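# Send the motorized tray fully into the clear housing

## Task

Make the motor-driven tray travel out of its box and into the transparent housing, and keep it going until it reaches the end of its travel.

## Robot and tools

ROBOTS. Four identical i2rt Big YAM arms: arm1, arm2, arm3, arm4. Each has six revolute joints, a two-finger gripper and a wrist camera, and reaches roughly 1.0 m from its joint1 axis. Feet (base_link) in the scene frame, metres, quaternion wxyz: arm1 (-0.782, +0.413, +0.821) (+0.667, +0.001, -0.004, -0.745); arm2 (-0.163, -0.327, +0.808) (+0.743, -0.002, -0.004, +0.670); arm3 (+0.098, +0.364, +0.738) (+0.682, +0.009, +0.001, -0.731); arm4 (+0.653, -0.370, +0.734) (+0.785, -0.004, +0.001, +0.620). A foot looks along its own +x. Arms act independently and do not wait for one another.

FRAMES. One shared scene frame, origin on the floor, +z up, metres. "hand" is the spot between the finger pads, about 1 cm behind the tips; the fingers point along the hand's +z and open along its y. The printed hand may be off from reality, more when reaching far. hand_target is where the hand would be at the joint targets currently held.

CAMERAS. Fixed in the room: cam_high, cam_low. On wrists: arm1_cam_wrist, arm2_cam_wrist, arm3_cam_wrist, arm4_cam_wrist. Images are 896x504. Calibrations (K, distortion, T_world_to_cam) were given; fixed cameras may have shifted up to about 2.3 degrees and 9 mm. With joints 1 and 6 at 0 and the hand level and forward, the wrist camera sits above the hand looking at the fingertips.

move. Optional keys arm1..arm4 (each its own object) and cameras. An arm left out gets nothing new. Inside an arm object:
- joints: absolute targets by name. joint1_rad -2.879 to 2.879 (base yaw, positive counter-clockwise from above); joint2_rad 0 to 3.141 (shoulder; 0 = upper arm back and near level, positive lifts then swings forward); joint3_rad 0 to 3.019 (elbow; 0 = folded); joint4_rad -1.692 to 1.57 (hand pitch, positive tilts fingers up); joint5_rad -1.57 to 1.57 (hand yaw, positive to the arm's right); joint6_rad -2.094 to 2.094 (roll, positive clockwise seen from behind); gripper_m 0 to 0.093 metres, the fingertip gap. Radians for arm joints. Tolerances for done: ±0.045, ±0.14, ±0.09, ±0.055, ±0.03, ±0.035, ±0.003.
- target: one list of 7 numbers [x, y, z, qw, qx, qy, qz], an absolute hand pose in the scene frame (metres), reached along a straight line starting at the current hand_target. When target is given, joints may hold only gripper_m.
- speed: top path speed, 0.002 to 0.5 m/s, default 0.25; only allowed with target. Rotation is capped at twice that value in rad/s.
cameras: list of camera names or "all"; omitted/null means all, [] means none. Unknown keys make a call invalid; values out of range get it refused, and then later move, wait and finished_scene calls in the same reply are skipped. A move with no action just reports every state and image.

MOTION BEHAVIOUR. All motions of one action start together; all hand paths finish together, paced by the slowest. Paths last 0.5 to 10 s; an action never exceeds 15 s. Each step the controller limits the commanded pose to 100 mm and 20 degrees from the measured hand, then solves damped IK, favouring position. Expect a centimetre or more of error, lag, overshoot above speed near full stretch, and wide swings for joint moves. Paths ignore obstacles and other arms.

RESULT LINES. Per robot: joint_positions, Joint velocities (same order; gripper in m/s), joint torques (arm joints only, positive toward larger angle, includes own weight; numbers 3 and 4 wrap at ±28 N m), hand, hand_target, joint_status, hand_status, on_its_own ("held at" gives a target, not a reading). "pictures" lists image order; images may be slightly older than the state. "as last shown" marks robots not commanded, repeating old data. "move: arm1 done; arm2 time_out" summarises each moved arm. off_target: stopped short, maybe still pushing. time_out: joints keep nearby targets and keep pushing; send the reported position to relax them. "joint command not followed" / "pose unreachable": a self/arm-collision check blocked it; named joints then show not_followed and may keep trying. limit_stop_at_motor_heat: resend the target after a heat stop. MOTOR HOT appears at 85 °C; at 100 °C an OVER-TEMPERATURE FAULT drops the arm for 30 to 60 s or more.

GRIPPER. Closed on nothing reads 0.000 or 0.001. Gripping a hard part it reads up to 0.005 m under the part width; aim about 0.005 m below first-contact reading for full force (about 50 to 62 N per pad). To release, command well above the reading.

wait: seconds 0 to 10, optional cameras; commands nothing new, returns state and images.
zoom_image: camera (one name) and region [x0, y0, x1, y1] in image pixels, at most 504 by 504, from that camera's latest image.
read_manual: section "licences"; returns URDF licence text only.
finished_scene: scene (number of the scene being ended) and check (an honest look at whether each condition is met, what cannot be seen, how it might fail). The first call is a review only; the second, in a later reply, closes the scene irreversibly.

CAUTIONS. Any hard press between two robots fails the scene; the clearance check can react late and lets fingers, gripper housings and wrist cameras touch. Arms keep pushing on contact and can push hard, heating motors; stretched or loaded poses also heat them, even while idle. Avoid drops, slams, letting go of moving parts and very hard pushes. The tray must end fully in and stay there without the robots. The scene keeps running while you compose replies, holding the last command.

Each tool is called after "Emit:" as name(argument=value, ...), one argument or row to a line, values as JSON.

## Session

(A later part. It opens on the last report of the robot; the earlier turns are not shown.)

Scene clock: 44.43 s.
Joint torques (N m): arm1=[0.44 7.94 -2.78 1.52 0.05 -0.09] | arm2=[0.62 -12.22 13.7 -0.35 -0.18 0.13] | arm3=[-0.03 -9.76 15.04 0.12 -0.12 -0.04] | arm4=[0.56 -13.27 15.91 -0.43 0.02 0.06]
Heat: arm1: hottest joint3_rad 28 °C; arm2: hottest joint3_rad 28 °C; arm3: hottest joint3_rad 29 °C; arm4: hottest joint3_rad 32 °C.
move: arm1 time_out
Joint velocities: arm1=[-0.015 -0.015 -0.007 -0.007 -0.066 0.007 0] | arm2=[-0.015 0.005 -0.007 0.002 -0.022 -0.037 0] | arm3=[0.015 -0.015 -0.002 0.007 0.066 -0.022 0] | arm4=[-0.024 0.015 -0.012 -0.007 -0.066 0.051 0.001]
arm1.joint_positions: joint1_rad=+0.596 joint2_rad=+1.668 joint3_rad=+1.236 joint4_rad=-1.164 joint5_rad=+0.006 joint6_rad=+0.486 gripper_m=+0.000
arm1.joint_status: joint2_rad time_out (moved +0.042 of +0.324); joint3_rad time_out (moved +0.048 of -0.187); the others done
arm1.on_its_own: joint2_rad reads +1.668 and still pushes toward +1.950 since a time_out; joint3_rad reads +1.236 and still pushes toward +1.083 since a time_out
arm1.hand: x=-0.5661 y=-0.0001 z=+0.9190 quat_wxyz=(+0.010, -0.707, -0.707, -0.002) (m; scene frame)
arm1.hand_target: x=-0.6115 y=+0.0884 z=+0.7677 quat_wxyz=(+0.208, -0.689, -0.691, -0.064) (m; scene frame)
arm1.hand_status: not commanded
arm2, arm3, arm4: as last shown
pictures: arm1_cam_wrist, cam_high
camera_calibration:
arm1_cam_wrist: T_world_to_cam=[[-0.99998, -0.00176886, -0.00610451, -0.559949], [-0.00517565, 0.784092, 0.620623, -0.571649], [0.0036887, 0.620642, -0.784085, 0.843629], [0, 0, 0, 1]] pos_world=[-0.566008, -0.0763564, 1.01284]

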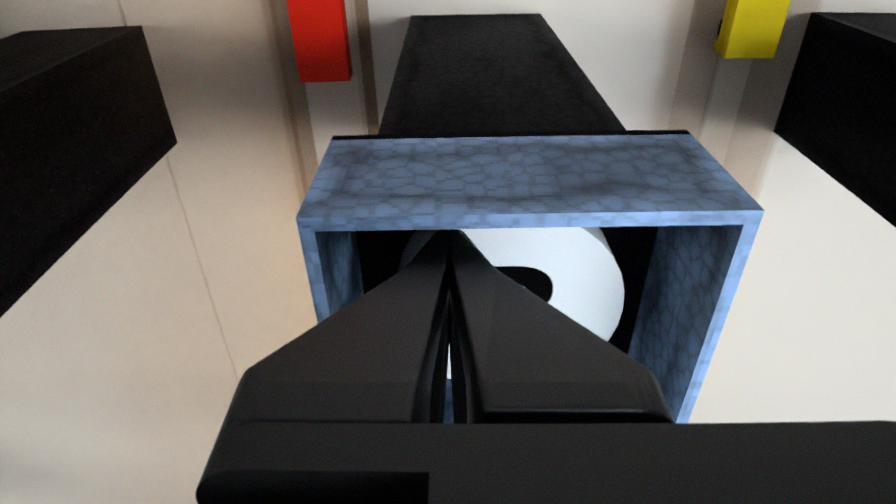

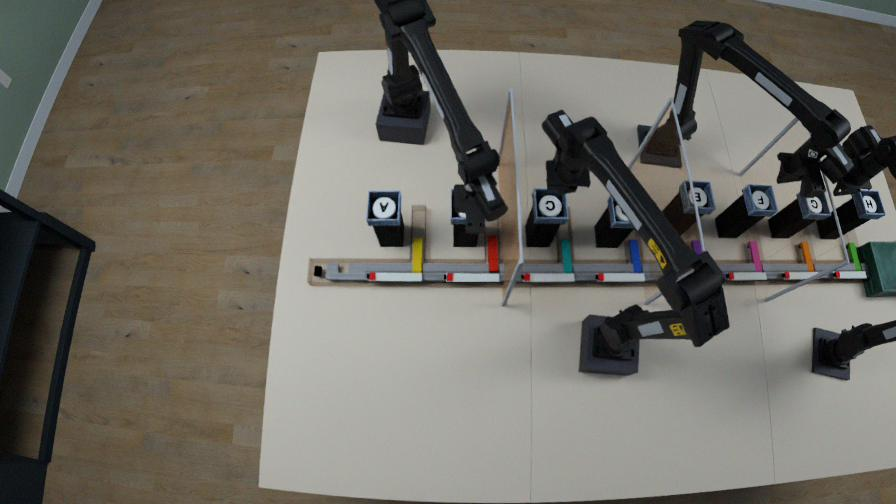

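Emit:
move(
  arm1={"target": [-0.572, 0.025, 1.03, 0, 0.7071, 0.7071, 0], "speed": 0.25},
)

Scene clock: 49.13 s.
Joint torques (N m): arm1=[1.14 -10.05 11.54 0.42 0.05 0] | arm2=[0.03 -12.28 13.63 -0.38 -0.17 0.17] | arm3=[-0.15 -9.76 15.08 0.12 -0.12 -0.04] | arm4=[0.56 -13.27 15.88 -0.42 0.02 0.06]
Heat: arm1: hottest joint3_rad 28 °C; arm2: hottest joint3_rad 29 °C; arm3: hottest joint3_rad 30 °C; arm4: hottest joint3_rad 33 °C.
move: arm1 off_target
Joint velocities: arm1=[-0.005 -0.024 -0.012 -0.007 -0.037 0.051 0] | arm2=[-0.005 -0.024 -0.012 -0.017 0.037 -0.007 -0.001] | arm3=[-0.015 -0.015 -0.002 -0.002 -0.066 -0.022 0] | arm4=[-0.005 -0.015 -0.002 0.012 0.051 0.007 0.001]
arm1.joint_positions: joint1_rad=+0.604 joint2_rad=+1.506 joint3_rad=+1.306 joint4_rad=-1.410 joint5_rad=+0.006 joint6_rad=+0.491 gripper_m=+0.000
arm1.joint_status: not commanded
arm1.hand: x=-0.5808 y=+0.0344 z=+1.0154 quat_wxyz=(+0.016, -0.706, -0.708, -0.004) (m; scene frame)
arm1.hand_target: x=-0.5713 y=+0.0241 z=+1.0298 quat_wxyz=(+0.000, -0.707, -0.707, +0.000) (m; scene frame)
arm1.hand_status: off_target (0.019 m and 1.8 deg from the pose sent, 0.114 m and 1.1 deg at the start; pose on its path clipped on 12 of 58 steps)
arm2, arm3, arm4: as last shown
pictures: arm1_cam_wrist, arm2_cam_wrist, arm3_cam_wrist, arm4_cam_wrist, cam_high, cam_low
camera_calibration:
arm1_cam_wrist: T_world_to_cam=[[-0.99999, -0.00444794, -0.000409488, -0.579696], [-0.00371427, 0.777105, 0.62936, -0.666429], [-0.00248114, 0.629356, -0.777113, 0.886959], [0, 0, 0, 1]] pos_world=[-0.579965, -0.0429064, 1.10845]
arm2_cam_wrist: T_world_to_cam=[[0.999654, -0.000419466, 0.0263083, 0.312212], [-0.0162979, -0.794835, 0.606606, -0.617274], [0.0206563, -0.606825, -0.794567, 0.969047], [0, 0, 0, 1]] pos_world=[-0.342181, 0.0975418, 1.1362]
arm3_cam_wrist: T_world_to_cam=[[-0.999977, 0.00376593, -0.00572024, 0.299658], [-0.000281612, 0.811925, 0.583762, -0.671741], [0.00684281, 0.58375, -0.811905, 0.937179], [0, 0, 0, 1]] pos_world=[0.293048, -0.00280361, 1.15475]
arm4_cam_wrist: T_world_to_cam=[[0.999817, 0.0142305, 0.0127966, -0.541666], [0.00361705, -0.797111, 0.603822, -0.564877], [0.018793, -0.603665, -0.797017, 0.977919], [0, 0, 0, 1]] pos_world=[0.525231, 0.147774, 1.12743]

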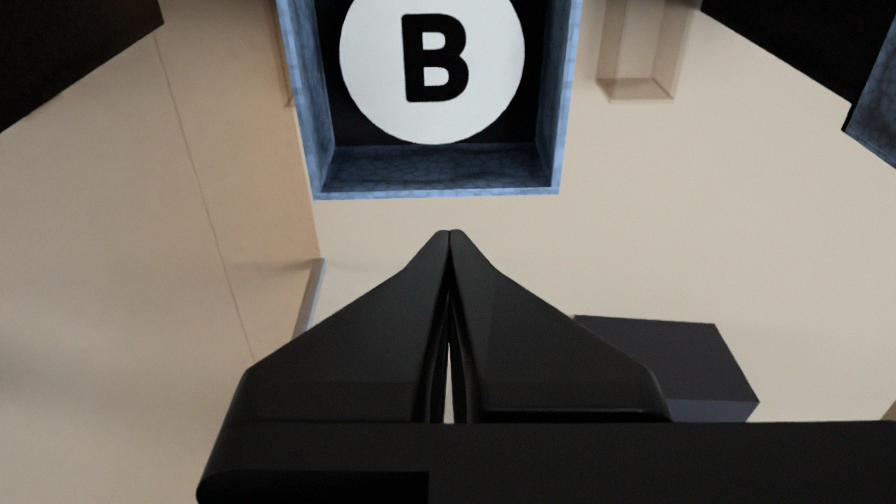

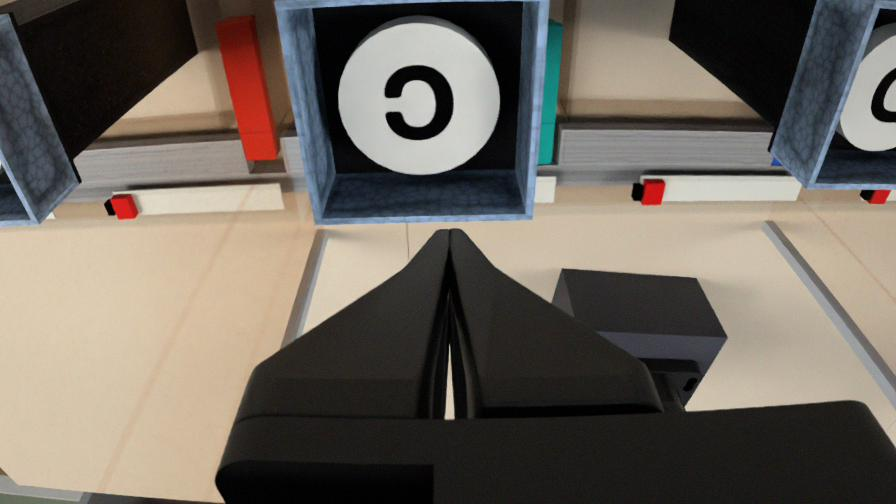

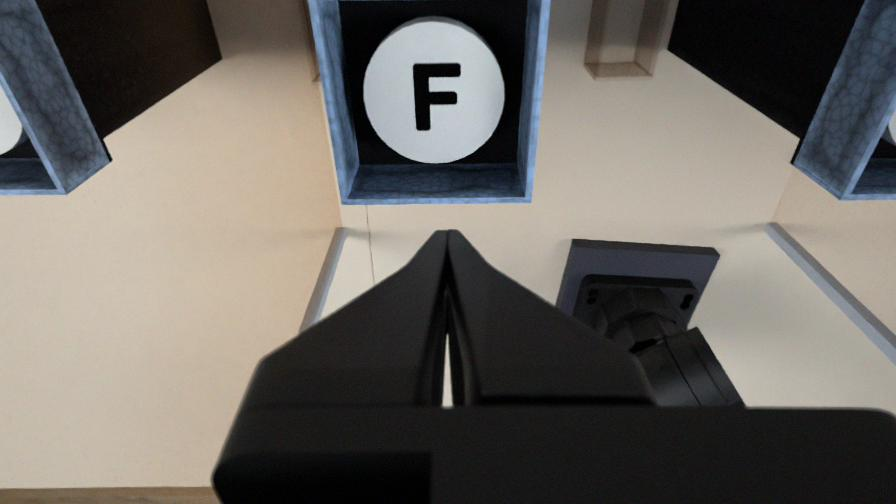

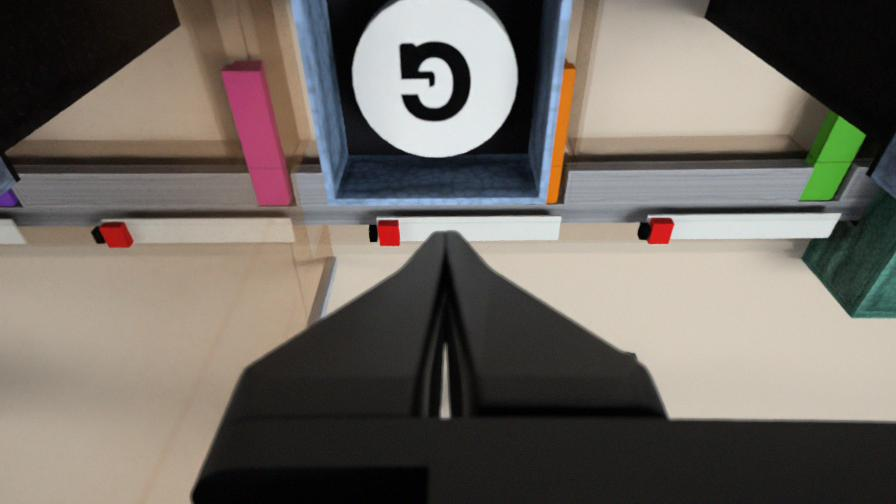

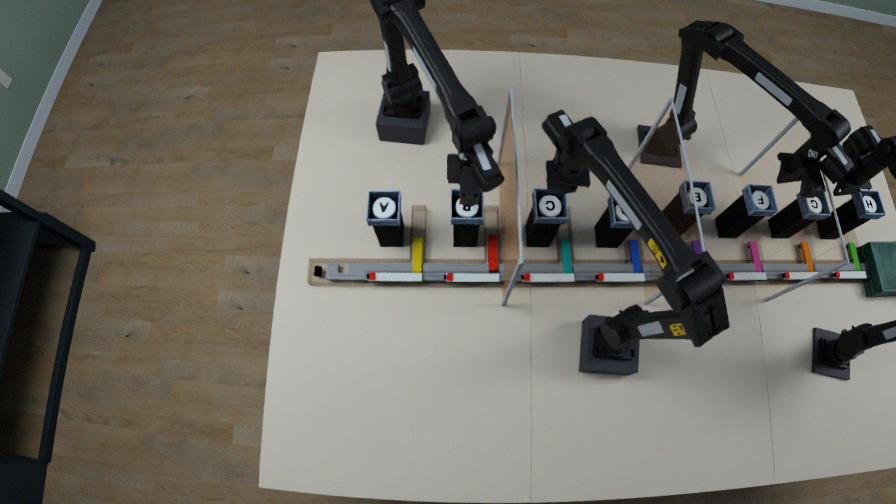

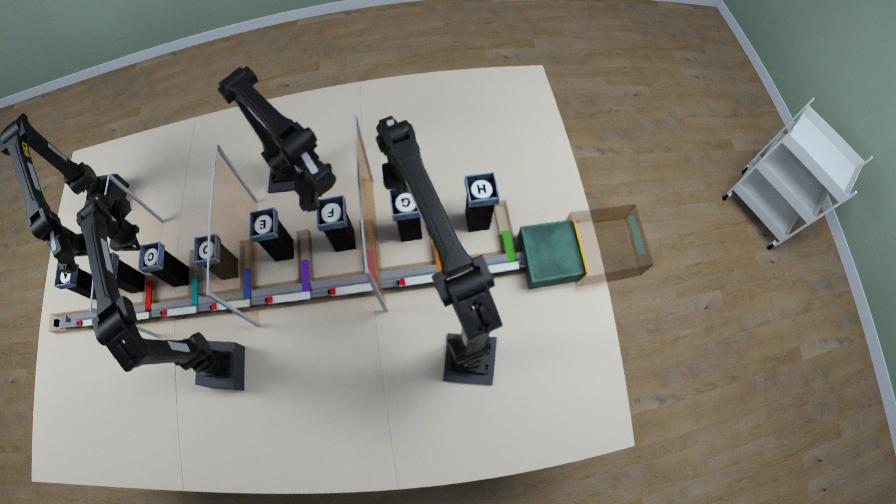

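Emit:
zoom_image(
  camera="arm2_cam_wrist",
  region=[80, 0, 320, 240],
)

Emit:
zoom_image(
  camera="cam_high",
  region=[400, 220, 540, 300],
)

Emit:
zoom_image(
  camera="cam_low",
  region=[40, 260, 280, 340],
)

Scaled by 2.100 from the camera's 896x504 image, which has a finer 1280x720 frame.

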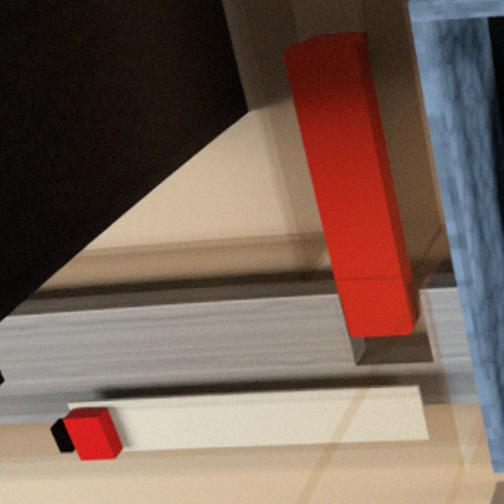

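Scaled by 3.600 from the camera's 896x504 image, which has a finer 1280x720 frame.

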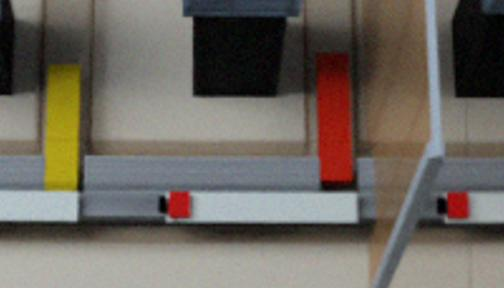

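Scaled by 2.100 from the camera's 896x504 image, which has a finer 1280x720 frame.

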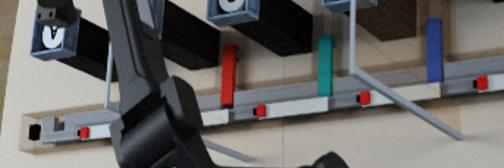

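Emit:
move(
  arm1={"target": [-0.580, 0.022, 0.84, 0, 0.7071, 0.7071, 0], "speed": 0.25},
  cameras=["arm2_cam_wrist"],
)

Scene clock: 54.27 s.
Joint torques (N m): arm1=[-0.44 -1.32 3.17 2.84 0 -0.18] | arm2=[0.32 -12.22 13.64 -0.35 -0.16 0.16] | arm3=[-0.15 -9.82 15.08 0.09 -0.11 -0.04] | arm4=[0.56 -13.22 15.91 -0.42 0.02 0.06]
Heat: arm1: hottest joint3_rad 28 °C; arm2: hottest joint3_rad 29 °C; arm3: hottest joint3_rad 31 °C; arm4: hottest joint3_rad 34 °C.
move: arm1 off_target
Joint velocities: arm1=[-0.005 -0.005 0.007 0.007 0.007 -0.007 0] | arm2=[-0.015 -0.005 0.007 0.012 -0.022 -0.051 0] | arm3=[-0.005 -0.005 -0.027 -0.012 0.066 0.022 0] | arm4=[0.005 -0.015 -0.007 -0.002 -0.007 0.022 -0.002]
arm1.joint_positions: joint1_rad=+0.600 joint2_rad=+1.530 joint3_rad=+1.085 joint4_rad=-0.972 joint5_rad=+0.006 joint6_rad=+0.489 gripper_m=+0.000
arm1.joint_status: not commanded
arm1.hand: x=-0.5691 y=+0.0098 z=+0.9282 quat_wxyz=(-0.076, -0.705, -0.705, +0.024) (m; scene frame)
arm1.hand_target: x=-0.5859 y=+0.0343 z=+0.8516 quat_wxyz=(+0.000, -0.707, -0.707, -0.001) (m; scene frame)
arm1.hand_status: off_target (0.090 m and 9.2 deg from the pose sent, 0.176 m and 1.8 deg at the start)
arm2, arm3, arm4: as last shown
pictures: arm2_cam_wrist
camera_calibration:
arm2_cam_wrist: T_world_to_cam=[[0.999654, -0.000419466, 0.0263083, 0.312212], [-0.0162979, -0.794835, 0.606606, -0.617274], [0.0206563, -0.606825, -0.794567, 0.969047], [0, 0, 0, 1]] pos_world=[-0.342181, 0.0975418, 1.1362]

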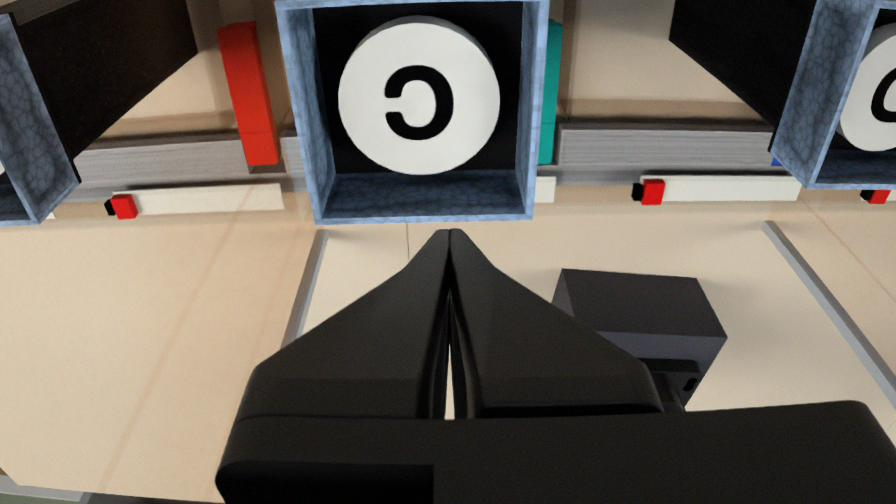

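Emit:
move(
  arm1={"joints": {"joint2_rad": 1.94, "joint3_rad": 1.0, "joint4_rad": -1.15}},
  cameras=["arm2_cam_wrist"],
)

Emit:
zoom_image(
  camera="arm2_cam_wrist",
  region=[80, 0, 320, 240],
)

Scene clock: 56.97 s.
Joint torques (N m): arm1=[-0.38 8.82 -2.17 2.59 -0.01 -0.17] | arm2=[0.09 -11.81 13.57 -0.35 -0.2 0.14] | arm3=[-0.09 -9.7 15.08 0.1 -0.11 -0.04] | arm4=[0.62 -13.22 15.9 -0.42 0.02 0.06]
Heat: arm1: hottest joint3_rad 28 °C; arm2: hottest joint3_rad 29 °C; arm3: hottest joint3_rad 31 °C; arm4: hottest joint3_rad 34 °C.
move: arm1 time_out
Joint velocities: arm1=[-0.005 -0.024 -0.012 -0.002 0.007 -0.007 -0.001] | arm2=[-0.005 -0.015 -0.022 0.007 -0.051 0.007 -0.001] | arm3=[-0.005 -0.024 -0.012 -0.002 -0.051 0.022 0] | arm4=[-0.015 -0.015 -0.007 -0.002 -0.051 -0.037 0]
arm1.joint_positions: joint1_rad=+0.600 joint2_rad=+1.652 joint3_rad=+1.215 joint4_rad=-1.190 joint5_rad=+0.006 joint6_rad=+0.489 gripper_m=+0.000
arm1.joint_status: joint2_rad time_out (moved +0.121 of +0.410); joint3_rad time_out (moved +0.130 of -0.085); the others done
arm1.on_its_own: joint2_rad reads +1.652 and still pushes toward +1.940 since a time_out; joint3_rad reads +1.215 and still pushes toward +1.071 since a time_out
arm1.hand: x=-0.5711 y=+0.0135 z=+0.9193 quat_wxyz=(+0.024, -0.706, -0.707, -0.006) (m; scene frame)
arm1.hand_target: x=-0.6152 y=+0.0914 z=+0.7693 quat_wxyz=(+0.209, -0.689, -0.690, -0.067) (m; scene frame)
arm1.hand_status: not commanded
arm2, arm3, arm4: as last shown
pictures: arm2_cam_wrist
camera_calibration:
arm2_cam_wrist: T_world_to_cam=[[0.999654, -0.000419466, 0.0263083, 0.312212], [-0.0162979, -0.794835, 0.606606, -0.617274], [0.0206563, -0.606825, -0.794567, 0.969047], [0, 0, 0, 1]] pos_world=[-0.342181, 0.0975418, 1.1362]

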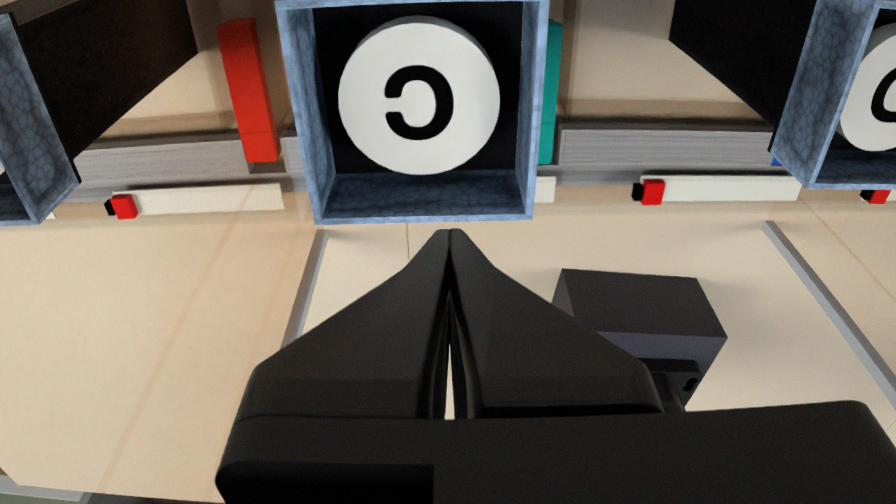

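Scaled by 2.100 from the camera's 896x504 image, which has a finer 1280x720 frame.

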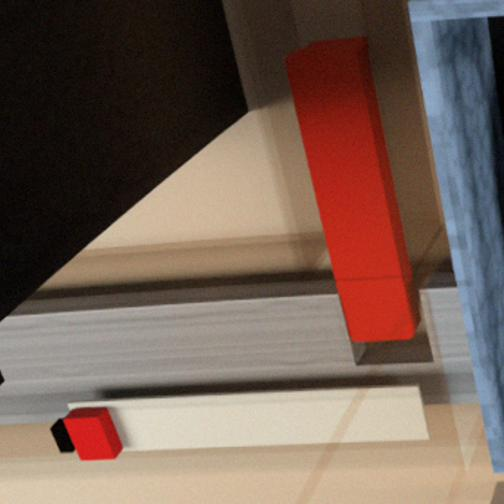

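Emit:
wait(
  seconds=1.5,
  cameras=["arm2_cam_wrist"],
)

Emit:
zoom_image(
  camera="arm2_cam_wrist",
  region=[80, 0, 320, 240],
)

Scene clock: 58.60 s.
Joint torques (N m): arm1=[-0.38 9 -2.22 2.62 0 -0.16] | arm2=[0.09 -12.04 13.71 -0.28 -0.16 0.15] | arm3=[-0.09 -9.7 15.05 0.1 -0.11 -0.04] | arm4=[0.56 -13.22 15.9 -0.43 0.02 0.06]
Heat: arm1: hottest joint3_rad 28 °C; arm2: hottest joint3_rad 29 °C; arm3: hottest joint3_rad 31 °C; arm4: hottest joint3_rad 34 °C.
Joint velocities: arm1=[-0.005 -0.005 -0.007 -0.002 0.007 -0.051 -0.001] | arm2=[0.015 -0.005 0.007 -0.002 -0.022 -0.066 -0.001] | arm3=[0.005 -0.005 0.002 -0.007 -0.051 -0.051 0] | arm4=[-0.005 -0.005 -0.002 -0.027 0.037 -0.007 0]
arm1.joint_positions: joint1_rad=+0.600 joint2_rad=+1.652 joint3_rad=+1.215 joint4_rad=-1.190 joint5_rad=+0.006 joint6_rad=+0.489 gripper_m=+0.000
arm1.joint_status: joint2_rad time_out (moved +0.121 of +0.410); joint3_rad time_out (moved +0.130 of -0.085); the others done
arm1.on_its_own: joint2_rad reads +1.652 and still pushes toward +1.940 since a time_out; joint3_rad reads +1.215 and still pushes toward +1.071 since a time_out
arm1.hand: x=-0.5710 y=+0.0134 z=+0.9194 quat_wxyz=(+0.024, -0.706, -0.707, -0.006) (m; scene frame)
arm1.hand_target: x=-0.6151 y=+0.0913 z=+0.7693 quat_wxyz=(+0.209, -0.689, -0.691, -0.066) (m; scene frame)
arm1.hand_status: not commanded
arm2.joint_positions: joint1_rad=+0.575 joint2_rad=+1.368 joint3_rad=+1.266 joint4_rad=-1.489 joint5_rad=-0.006 joint6_rad=+0.480 gripper_m=+0.001
arm2.joint_status: not commanded
arm2.hand: x=-0.3415 y=+0.0168 z=+1.0372 quat_wxyz=(+0.002, +0.704, -0.710, +0.011) (m; scene frame)
arm2.hand_target: x=-0.3504 y=+0.0222 z=+1.0502 quat_wxyz=(+0.000, +0.707, -0.707, +0.000) (m; scene frame)
arm2.hand_status: not commanded
arm3.joint_positions: joint1_rad=+0.692 joint2_rad=+1.250 joint3_rad=+1.383 joint4_rad=-1.691 joint5_rad=+0.020 joint6_rad=+0.625 gripper_m=+0.000
arm3.joint_status: not commanded
arm3.hand: x=+0.2948 y=+0.0741 z=+1.0527 quat_wxyz=(-0.004, -0.708, -0.706, +0.002) (m; scene frame)
arm3.hand_target: x=+0.3051 y=+0.0685 z=+1.0603 quat_wxyz=(-0.008, -0.707, -0.707, +0.001) (m; scene frame)
arm3.hand_status: not commanded
arm4.joint_positions: joint1_rad=+0.514 joint2_rad=+1.535 joint3_rad=+1.628 joint4_rad=-1.670 joint5_rad=-0.003 joint6_rad=+0.269 gripper_m=+0.000
arm4.joint_status: not commanded
arm4.hand: x=+0.5261 y=+0.0690 z=+1.0308 quat_wxyz=(+0.005, +0.711, -0.703, +0.006) (m; scene frame)
arm4.hand_target: x=+0.5234 y=+0.0788 z=+1.0590 quat_wxyz=(-0.012, +0.707, -0.707, -0.021) (m; scene frame)
arm4.hand_status: not commanded
wait: 1.50 s; at rest by 0.13 s
pictures: arm2_cam_wrist
camera_calibration:
arm2_cam_wrist: T_world_to_cam=[[0.999654, -0.000419466, 0.0263083, 0.312212], [-0.0162979, -0.794835, 0.606606, -0.617274], [0.0206563, -0.606825, -0.794567, 0.969047], [0, 0, 0, 1]] pos_world=[-0.342181, 0.0975418, 1.1362]

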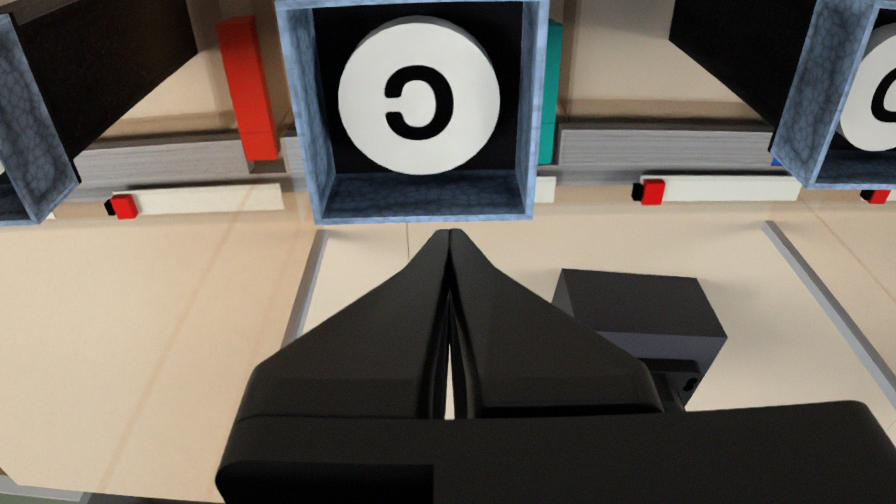

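Scaled by 2.100 from the camera's 896x504 image, which has a finer 1280x720 frame.

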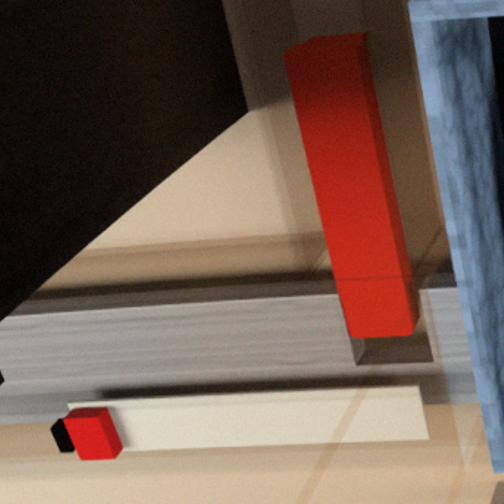

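Emit:
wait(
  seconds=4,
  cameras=["arm2_cam_wrist"],
)

Emit:
zoom_image(
  camera="arm2_cam_wrist",
  region=[80, 0, 320, 240],
)

Scene clock: 62.87 s.
Joint torques (N m): arm1=[-0.26 8.88 -2.18 2.61 -0.01 -0.17] | arm2=[0.03 -12.28 13.61 -0.38 -0.17 0.17] | arm3=[-0.09 -9.64 15.08 0.09 -0.12 -0.04] | arm4=[0.62 -13.27 15.88 -0.42 0.02 0.06]
Heat: arm1: hottest joint3_rad 28 °C; arm2: hottest joint3_rad 30 °C; arm3: hottest joint3_rad 32 °C; arm4: hottest joint3_rad 35 °C.
Joint velocities: arm1=[-0.015 0.015 -0.007 -0.007 -0.007 0.007 0] | arm2=[-0.005 -0.015 -0.012 0.007 0.051 -0.051 -0.001] | arm3=[-0.015 0.005 0.012 0.007 0.022 -0.007 -0.001] | arm4=[-0.005 -0.005 -0.007 0.007 -0.066 0.007 0.001]
arm1.joint_positions: joint1_rad=+0.600 joint2_rad=+1.652 joint3_rad=+1.215 joint4_rad=-1.190 joint5_rad=+0.006 joint6_rad=+0.489 gripper_m=+0.000
arm1.joint_status: joint2_rad time_out (moved +0.121 of +0.410); joint3_rad time_out (moved +0.130 of -0.085); the others done
arm1.on_its_own: joint2_rad reads +1.652 and still pushes toward +1.940 since a time_out; joint3_rad reads +1.215 and still pushes toward +1.071 since a time_out
arm1.hand: x=-0.5710 y=+0.0134 z=+0.9194 quat_wxyz=(+0.024, -0.706, -0.707, -0.006) (m; scene frame)
arm1.hand_target: x=-0.6151 y=+0.0913 z=+0.7693 quat_wxyz=(+0.209, -0.689, -0.691, -0.066) (m; scene frame)
arm1.hand_status: not commanded
arm2.joint_positions: joint1_rad=+0.575 joint2_rad=+1.368 joint3_rad=+1.266 joint4_rad=-1.489 joint5_rad=-0.006 joint6_rad=+0.480 gripper_m=+0.001
arm2.joint_status: not commanded
arm2.hand: x=-0.3415 y=+0.0168 z=+1.0372 quat_wxyz=(+0.002, +0.704, -0.710, +0.011) (m; scene frame)
arm2.hand_target: x=-0.3504 y=+0.0222 z=+1.0502 quat_wxyz=(+0.000, +0.707, -0.707, +0.000) (m; scene frame)
arm2.hand_status: not commanded
arm3.joint_positions: joint1_rad=+0.692 joint2_rad=+1.250 joint3_rad=+1.383 joint4_rad=-1.691 joint5_rad=+0.020 joint6_rad=+0.625 gripper_m=+0.000
arm3.joint_status: not commanded
arm3.hand: x=+0.2948 y=+0.0741 z=+1.0527 quat_wxyz=(-0.004, -0.708, -0.706, +0.002) (m; scene frame)
arm3.hand_target: x=+0.3051 y=+0.0685 z=+1.0603 quat_wxyz=(-0.008, -0.707, -0.707, +0.001) (m; scene frame)
arm3.hand_status: not commanded
arm4.joint_positions: joint1_rad=+0.514 joint2_rad=+1.535 joint3_rad=+1.628 joint4_rad=-1.670 joint5_rad=-0.003 joint6_rad=+0.269 gripper_m=+0.000
arm4.joint_status: not commanded
arm4.hand: x=+0.5261 y=+0.0690 z=+1.0308 quat_wxyz=(+0.005, +0.711, -0.703, +0.006) (m; scene frame)
arm4.hand_target: x=+0.5234 y=+0.0788 z=+1.0590 quat_wxyz=(-0.012, +0.707, -0.707, -0.021) (m; scene frame)
arm4.hand_status: not commanded
wait: 4.00 s; at rest from the start
pictures: arm2_cam_wrist
camera_calibration:
arm2_cam_wrist: T_world_to_cam=[[0.999654, -0.000419466, 0.0263083, 0.312212], [-0.0162979, -0.794835, 0.606606, -0.617274], [0.0206563, -0.606825, -0.794567, 0.969047], [0, 0, 0, 1]] pos_world=[-0.342181, 0.0975418, 1.1362]

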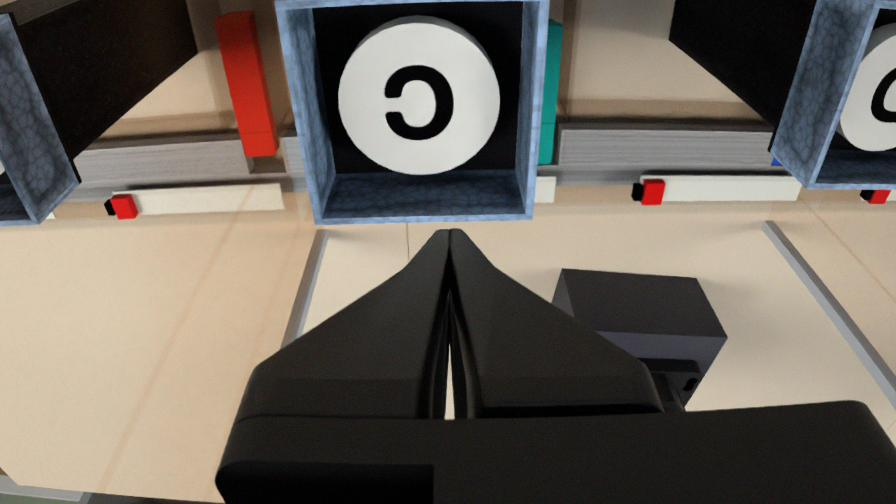

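Scaled by 2.100 from the camera's 896x504 image, which has a finer 1280x720 frame.

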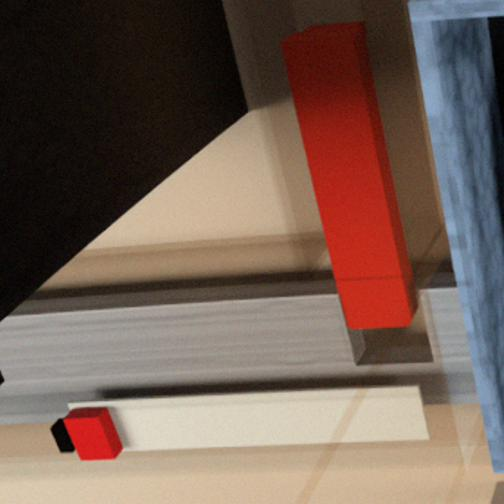

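Emit:
move(
  arm2={"target": [-0.352, 0.018, 0.855, 0, 0.7071, -0.7071, 0], "speed": 0.2},
  arm3={"target": [0.304, 0.062, 0.855, 0, 0.7071, 0.7071, 0], "speed": 0.2},
  arm4={"target": [0.521, 0.086, 0.845, 0, 0.7071, -0.7071, 0], "speed": 0.2},
  cameras=["cam_high", "cam_low", "arm2_cam_wrist", "arm3_cam_wrist", "arm4_cam_wrist"],
)

Scene clock: 65.77 s.
Joint torques (N m): arm1=[-0.21 8.82 -2.19 2.65 -0.01 -0.16] | arm2=[0.85 -2.37 2.99 2.26 -0.05 0.22] | arm3=[-1.96 -2.2 3.75 2.28 -0.13 -0.22] | arm4=[0.67 -2.43 3.38 2.03 0.06 0.07]
Heat: arm1: hottest joint3_rad 28 °C; arm2: hottest joint3_rad 30 °C; arm3: hottest joint3_rad 32 °C; arm4: hottest joint3_rad 35 °C.
move: arm2 off_target; arm3 off_target; arm4 off_target
Joint velocities: arm1=[-0.015 -0.005 -0.012 0.032 0.037 -0.022 0] | arm2=[-0.015 -0.005 -0.002 -0.012 -0.051 0.022 -0.001] | arm3=[-0.005 0.015 -0.012 -0.002 -0.007 -0.037 0.001] | arm4=[-0.005 -0.034 0.012 0.007 -0.022 -0.066 0]
arm1.joint_positions: joint1_rad=+0.600 joint2_rad=+1.652 joint3_rad=+1.215 joint4_rad=-1.190 joint5_rad=+0.006 joint6_rad=+0.489 gripper_m=+0.000
arm1.joint_status: not commanded
arm1.on_its_own: joint2_rad reads +1.652 and still pushes toward +1.940 since a time_out; joint3_rad reads +1.215 and still pushes toward +1.071 since a time_out
arm1.hand: x=-0.5710 y=+0.0134 z=+0.9194 quat_wxyz=(+0.024, -0.706, -0.707, -0.006) (m; scene frame)
arm1.hand_target: x=-0.6151 y=+0.0913 z=+0.7693 quat_wxyz=(+0.209, -0.689, -0.691, -0.066) (m; scene frame)
arm1.hand_status: not commanded
arm2.joint_positions: joint1_rad=+0.581 joint2_rad=+1.373 joint3_rad=+1.001 joint4_rad=-1.035 joint5_rad=-0.006 joint6_rad=+0.485 gripper_m=+0.000
arm2.joint_status: not commanded
arm2.hand: x=-0.3530 y=+0.0361 z=+0.9401 quat_wxyz=(-0.026, +0.702, -0.707, -0.076) (m; scene frame)
arm2.hand_target: x=-0.3450 y=+0.0077 z=+0.8664 quat_wxyz=(-0.001, +0.707, -0.707, +0.001) (m; scene frame)
arm2.hand_status: off_target (0.087 m and 9.2 deg from the pose sent, 0.183 m and 1.4 deg at the start)
arm3.joint_positions: joint1_rad=+0.692 joint2_rad=+1.209 joint3_rad=+1.034 joint4_rad=-1.223 joint5_rad=+0.018 joint6_rad=+0.624 gripper_m=+0.000
arm3.joint_status: not commanded
arm3.hand: x=+0.3086 y=+0.0587 z=+0.9365 quat_wxyz=(-0.083, -0.706, -0.703, +0.014) (m; scene frame)
arm3.hand_target: x=+0.2959 y=+0.0740 z=+0.8647 quat_wxyz=(+0.000, -0.707, -0.707, -0.001) (m; scene frame)
arm3.hand_status: off_target (0.082 m and 9.6 deg from the pose sent, 0.198 m and 0.5 deg at the start)
arm4.joint_positions: joint1_rad=+0.514 joint2_rad=+1.502 joint3_rad=+1.317 joint4_rad=-1.243 joint5_rad=-0.003 joint6_rad=+0.270 gripper_m=+0.000
arm4.joint_status: not commanded
arm4.hand: x=+0.5211 y=+0.0865 z=+0.9288 quat_wxyz=(-0.032, +0.709, -0.702, -0.059) (m; scene frame)
arm4.hand_target: x=+0.5239 y=+0.0759 z=+0.8521 quat_wxyz=(+0.000, +0.707, -0.707, +0.001) (m; scene frame)
arm4.hand_status: off_target (0.084 m and 7.7 deg from the pose sent, 0.187 m and 1.1 deg at the start)
pictures: arm2_cam_wrist, arm3_cam_wrist, arm4_cam_wrist, cam_high, cam_low
camera_calibration:
arm2_cam_wrist: T_world_to_cam=[[0.998332, 0.00380449, -0.0576039, 0.404535], [0.0304375, -0.882555, 0.469223, -0.394365], [-0.0490534, -0.470194, -0.881199, 0.955754], [0, 0, 0, 1]] pos_world=[-0.344974, 0.0998019, 1.05056]
arm3_cam_wrist: T_world_to_cam=[[-0.994941, -0.0017323, -0.100442, 0.400278], [-0.0491625, 0.880332, 0.471804, -0.475521], [0.0876048, 0.474355, -0.875964, 0.893262], [0, 0, 0, 1]] pos_world=[0.296621, -0.00441281, 1.04702]
arm4_cam_wrist: T_world_to_cam=[[0.999545, 0.0145546, -0.0264166, -0.499127], [0.0255186, -0.874981, 0.483485, -0.382229], [-0.0160771, -0.483939, -0.874954, 0.987414], [0, 0, 0, 1]] pos_world=[0.524529, 0.150669, 1.03556]

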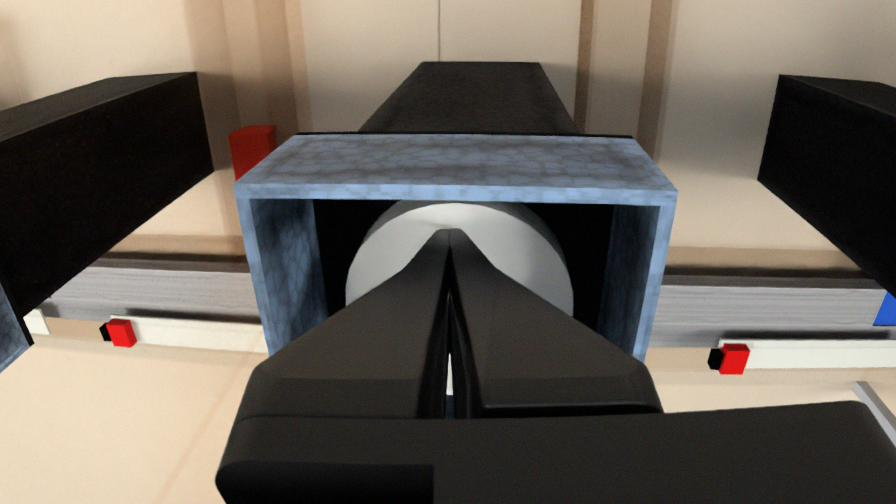

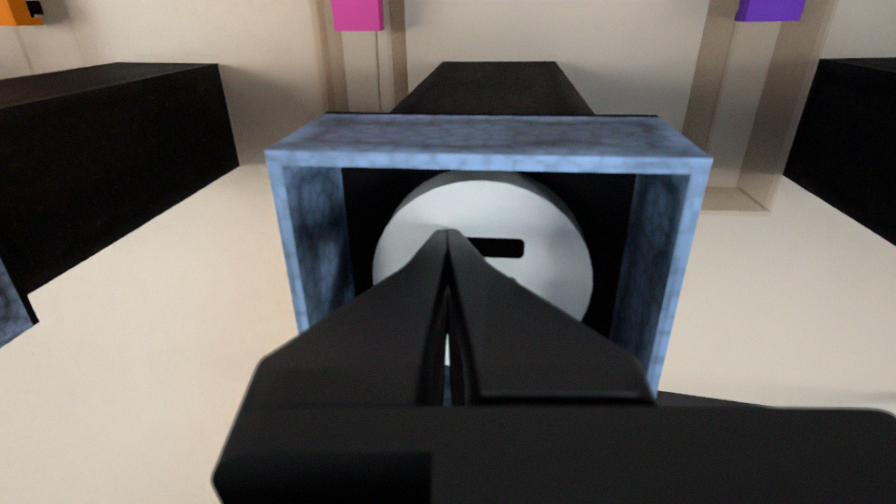

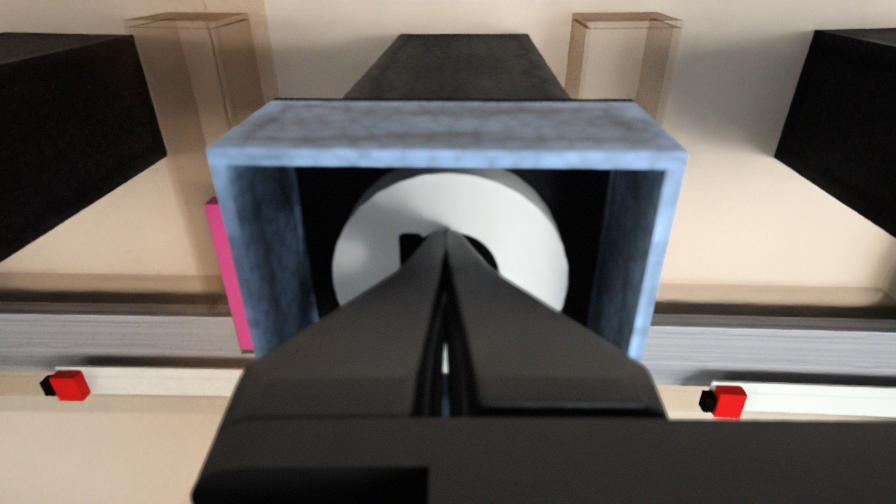

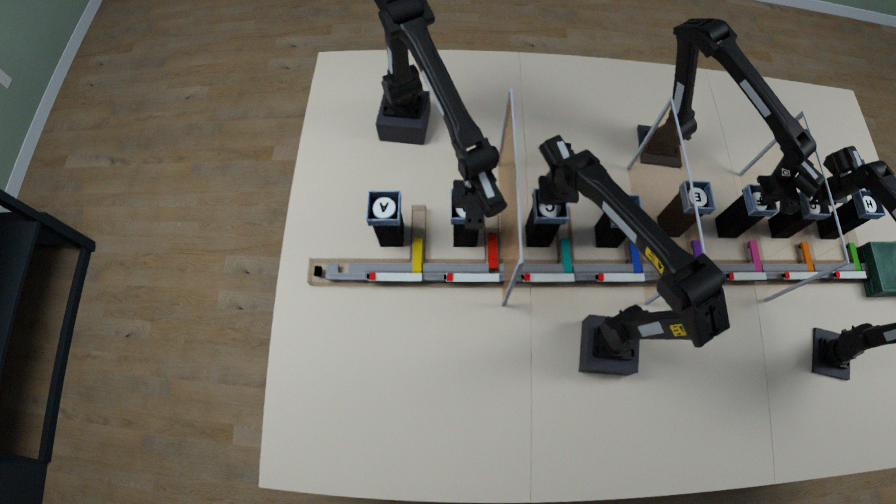

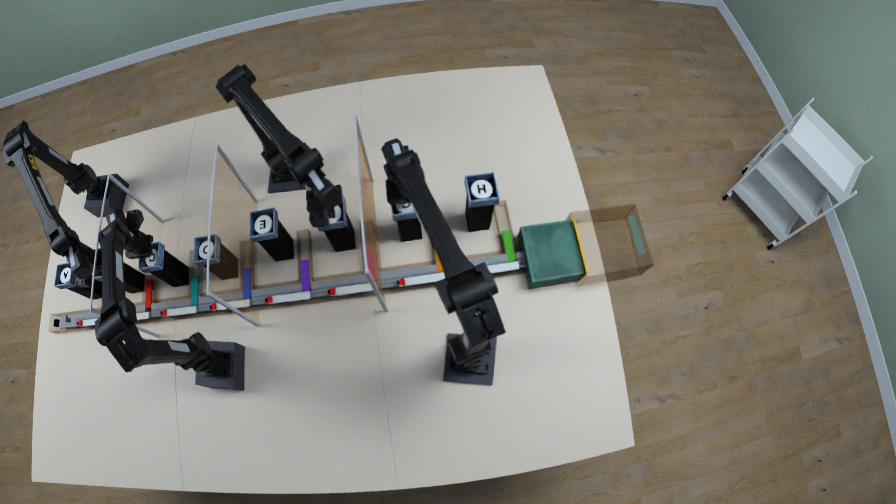

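Emit:
wait(
  seconds=8,
  cameras=["cam_high", "cam_low", "arm3_cam_wrist"],
)

Emit:
zoom_image(
  camera="cam_high",
  region=[400, 180, 620, 304],
)

Emit:
zoom_image(
  camera="cam_high",
  region=[700, 200, 896, 310],
)

Scene clock: 73.90 s.
Joint torques (N m): arm1=[-0.38 8.82 -2.19 2.59 -0.01 -0.17] | arm2=[0.67 -1.85 2.8 2.5 -0.07 0.19] | arm3=[-2.08 -2.02 3.74 2.24 -0.14 -0.22] | arm4=[0.62 -2.43 3.4 2.04 0.06 0.07]
Heat: arm1: hottest joint3_rad 27 °C; arm2: hottest joint3_rad 29 °C; arm3: hottest joint3_rad 31 °C; arm4: hottest joint3_rad 33 °C.
Joint velocities: arm1=[-0.024 -0.005 0.002 -0.007 -0.037 0.022 -0.001] | arm2=[-0.005 -0.015 -0.012 -0.022 0.007 -0.007 -0.001] | arm3=[-0.015 -0.015 0.007 0.007 -0.022 -0.095 -0.001] | arm4=[-0.005 -0.005 -0.007 0.002 -0.051 -0.007 0]
arm1.joint_positions: joint1_rad=+0.600 joint2_rad=+1.652 joint3_rad=+1.215 joint4_rad=-1.190 joint5_rad=+0.006 joint6_rad=+0.489 gripper_m=+0.000
arm1.joint_status: not commanded
arm1.on_its_own: joint2_rad reads +1.652 and still pushes toward +1.940 since a time_out; joint3_rad reads +1.215 and still pushes toward +1.071 since a time_out
arm1.hand: x=-0.5710 y=+0.0134 z=+0.9194 quat_wxyz=(+0.024, -0.706, -0.707, -0.006) (m; scene frame)
arm1.hand_target: x=-0.6151 y=+0.0913 z=+0.7693 quat_wxyz=(+0.209, -0.689, -0.691, -0.066) (m; scene frame)
arm1.hand_status: not commanded
arm2.joint_positions: joint1_rad=+0.581 joint2_rad=+1.373 joint3_rad=+1.001 joint4_rad=-1.035 joint5_rad=-0.006 joint6_rad=+0.486 gripper_m=+0.000
arm2.joint_status: not commanded
arm2.hand: x=-0.3530 y=+0.0361 z=+0.9401 quat_wxyz=(-0.026, +0.702, -0.707, -0.076) (m; scene frame)
arm2.hand_target: x=-0.3450 y=+0.0077 z=+0.8664 quat_wxyz=(-0.001, +0.707, -0.707, +0.001) (m; scene frame)
arm2.hand_status: off_target (0.087 m and 9.2 deg from the pose sent, 0.183 m and 1.4 deg at the start)
arm3.joint_positions: joint1_rad=+0.692 joint2_rad=+1.209 joint3_rad=+1.034 joint4_rad=-1.223 joint5_rad=+0.018 joint6_rad=+0.624 gripper_m=+0.000
arm3.joint_status: not commanded
arm3.hand: x=+0.3086 y=+0.0587 z=+0.9365 quat_wxyz=(-0.083, -0.706, -0.703, +0.014) (m; scene frame)
arm3.hand_target: x=+0.2959 y=+0.0740 z=+0.8647 quat_wxyz=(+0.000, -0.707, -0.707, -0.001) (m; scene frame)
arm3.hand_status: off_target (0.082 m and 9.6 deg from the pose sent, 0.198 m and 0.5 deg at the start)
arm4.joint_positions: joint1_rad=+0.514 joint2_rad=+1.502 joint3_rad=+1.317 joint4_rad=-1.243 joint5_rad=-0.003 joint6_rad=+0.270 gripper_m=+0.000
arm4.joint_status: not commanded
arm4.hand: x=+0.5211 y=+0.0866 z=+0.9288 quat_wxyz=(-0.032, +0.709, -0.702, -0.059) (m; scene frame)
arm4.hand_target: x=+0.5238 y=+0.0760 z=+0.8521 quat_wxyz=(+0.000, +0.707, -0.707, +0.000) (m; scene frame)
arm4.hand_status: off_target (0.084 m and 7.7 deg from the pose sent, 0.187 m and 1.1 deg at the start)
wait: 8.00 s; at rest by 0.13 s
pictures: arm3_cam_wrist, cam_high, cam_low
camera_calibration:
arm3_cam_wrist: T_world_to_cam=[[-0.994941, -0.0017323, -0.100442, 0.400278], [-0.0491625, 0.880332, 0.471804, -0.475521], [0.0876048, 0.474355, -0.875964, 0.893262], [0, 0, 0, 1]] pos_world=[0.296621, -0.00441281, 1.04702]

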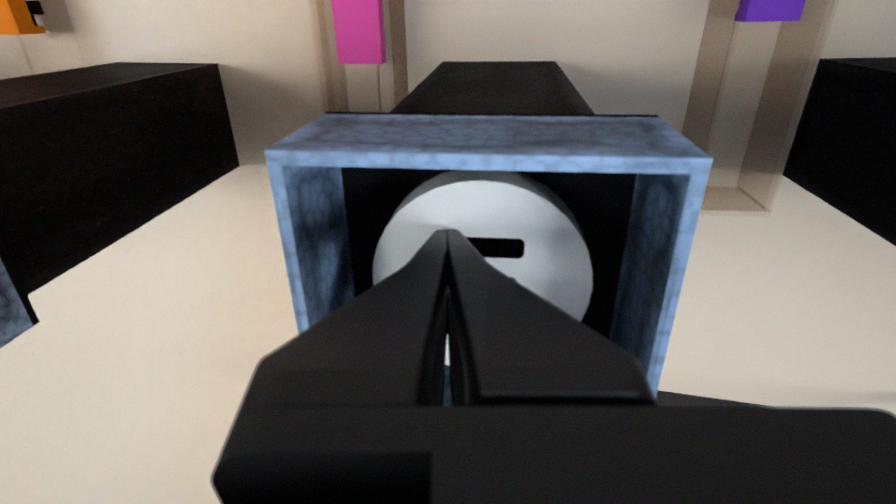

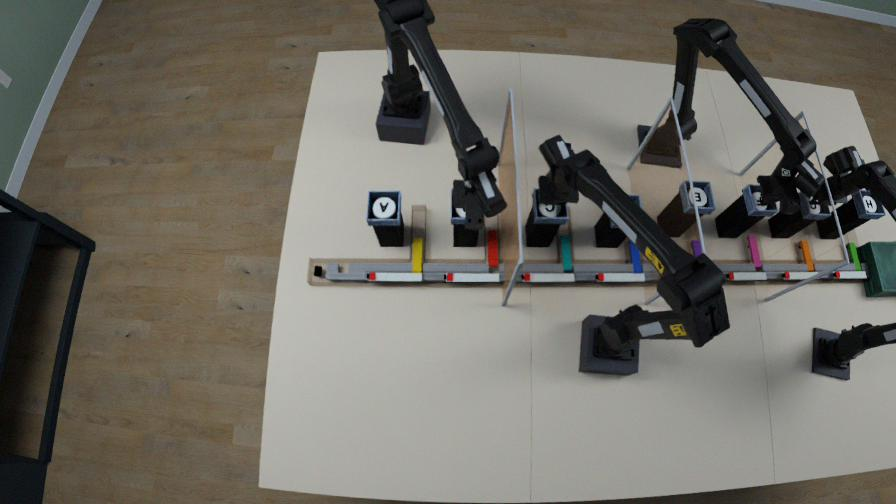

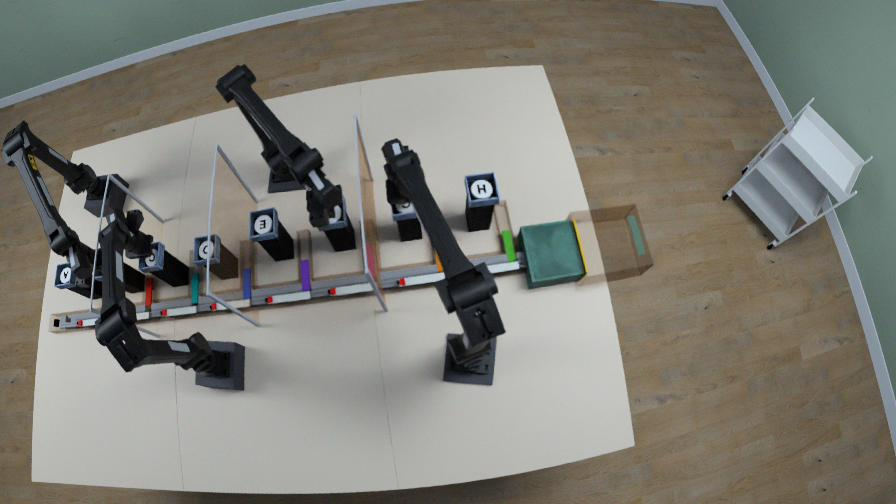

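Scaled by 2.291 from the camera's 896x504 image, which has a finer 1280x720 frame.

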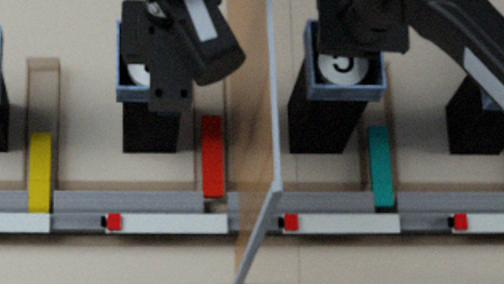

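Scaled by 2.571 from the camera's 896x504 image, which has a finer 1280x720 frame.

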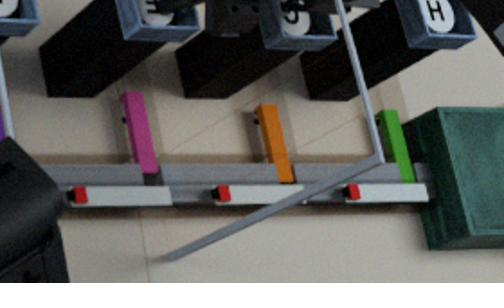

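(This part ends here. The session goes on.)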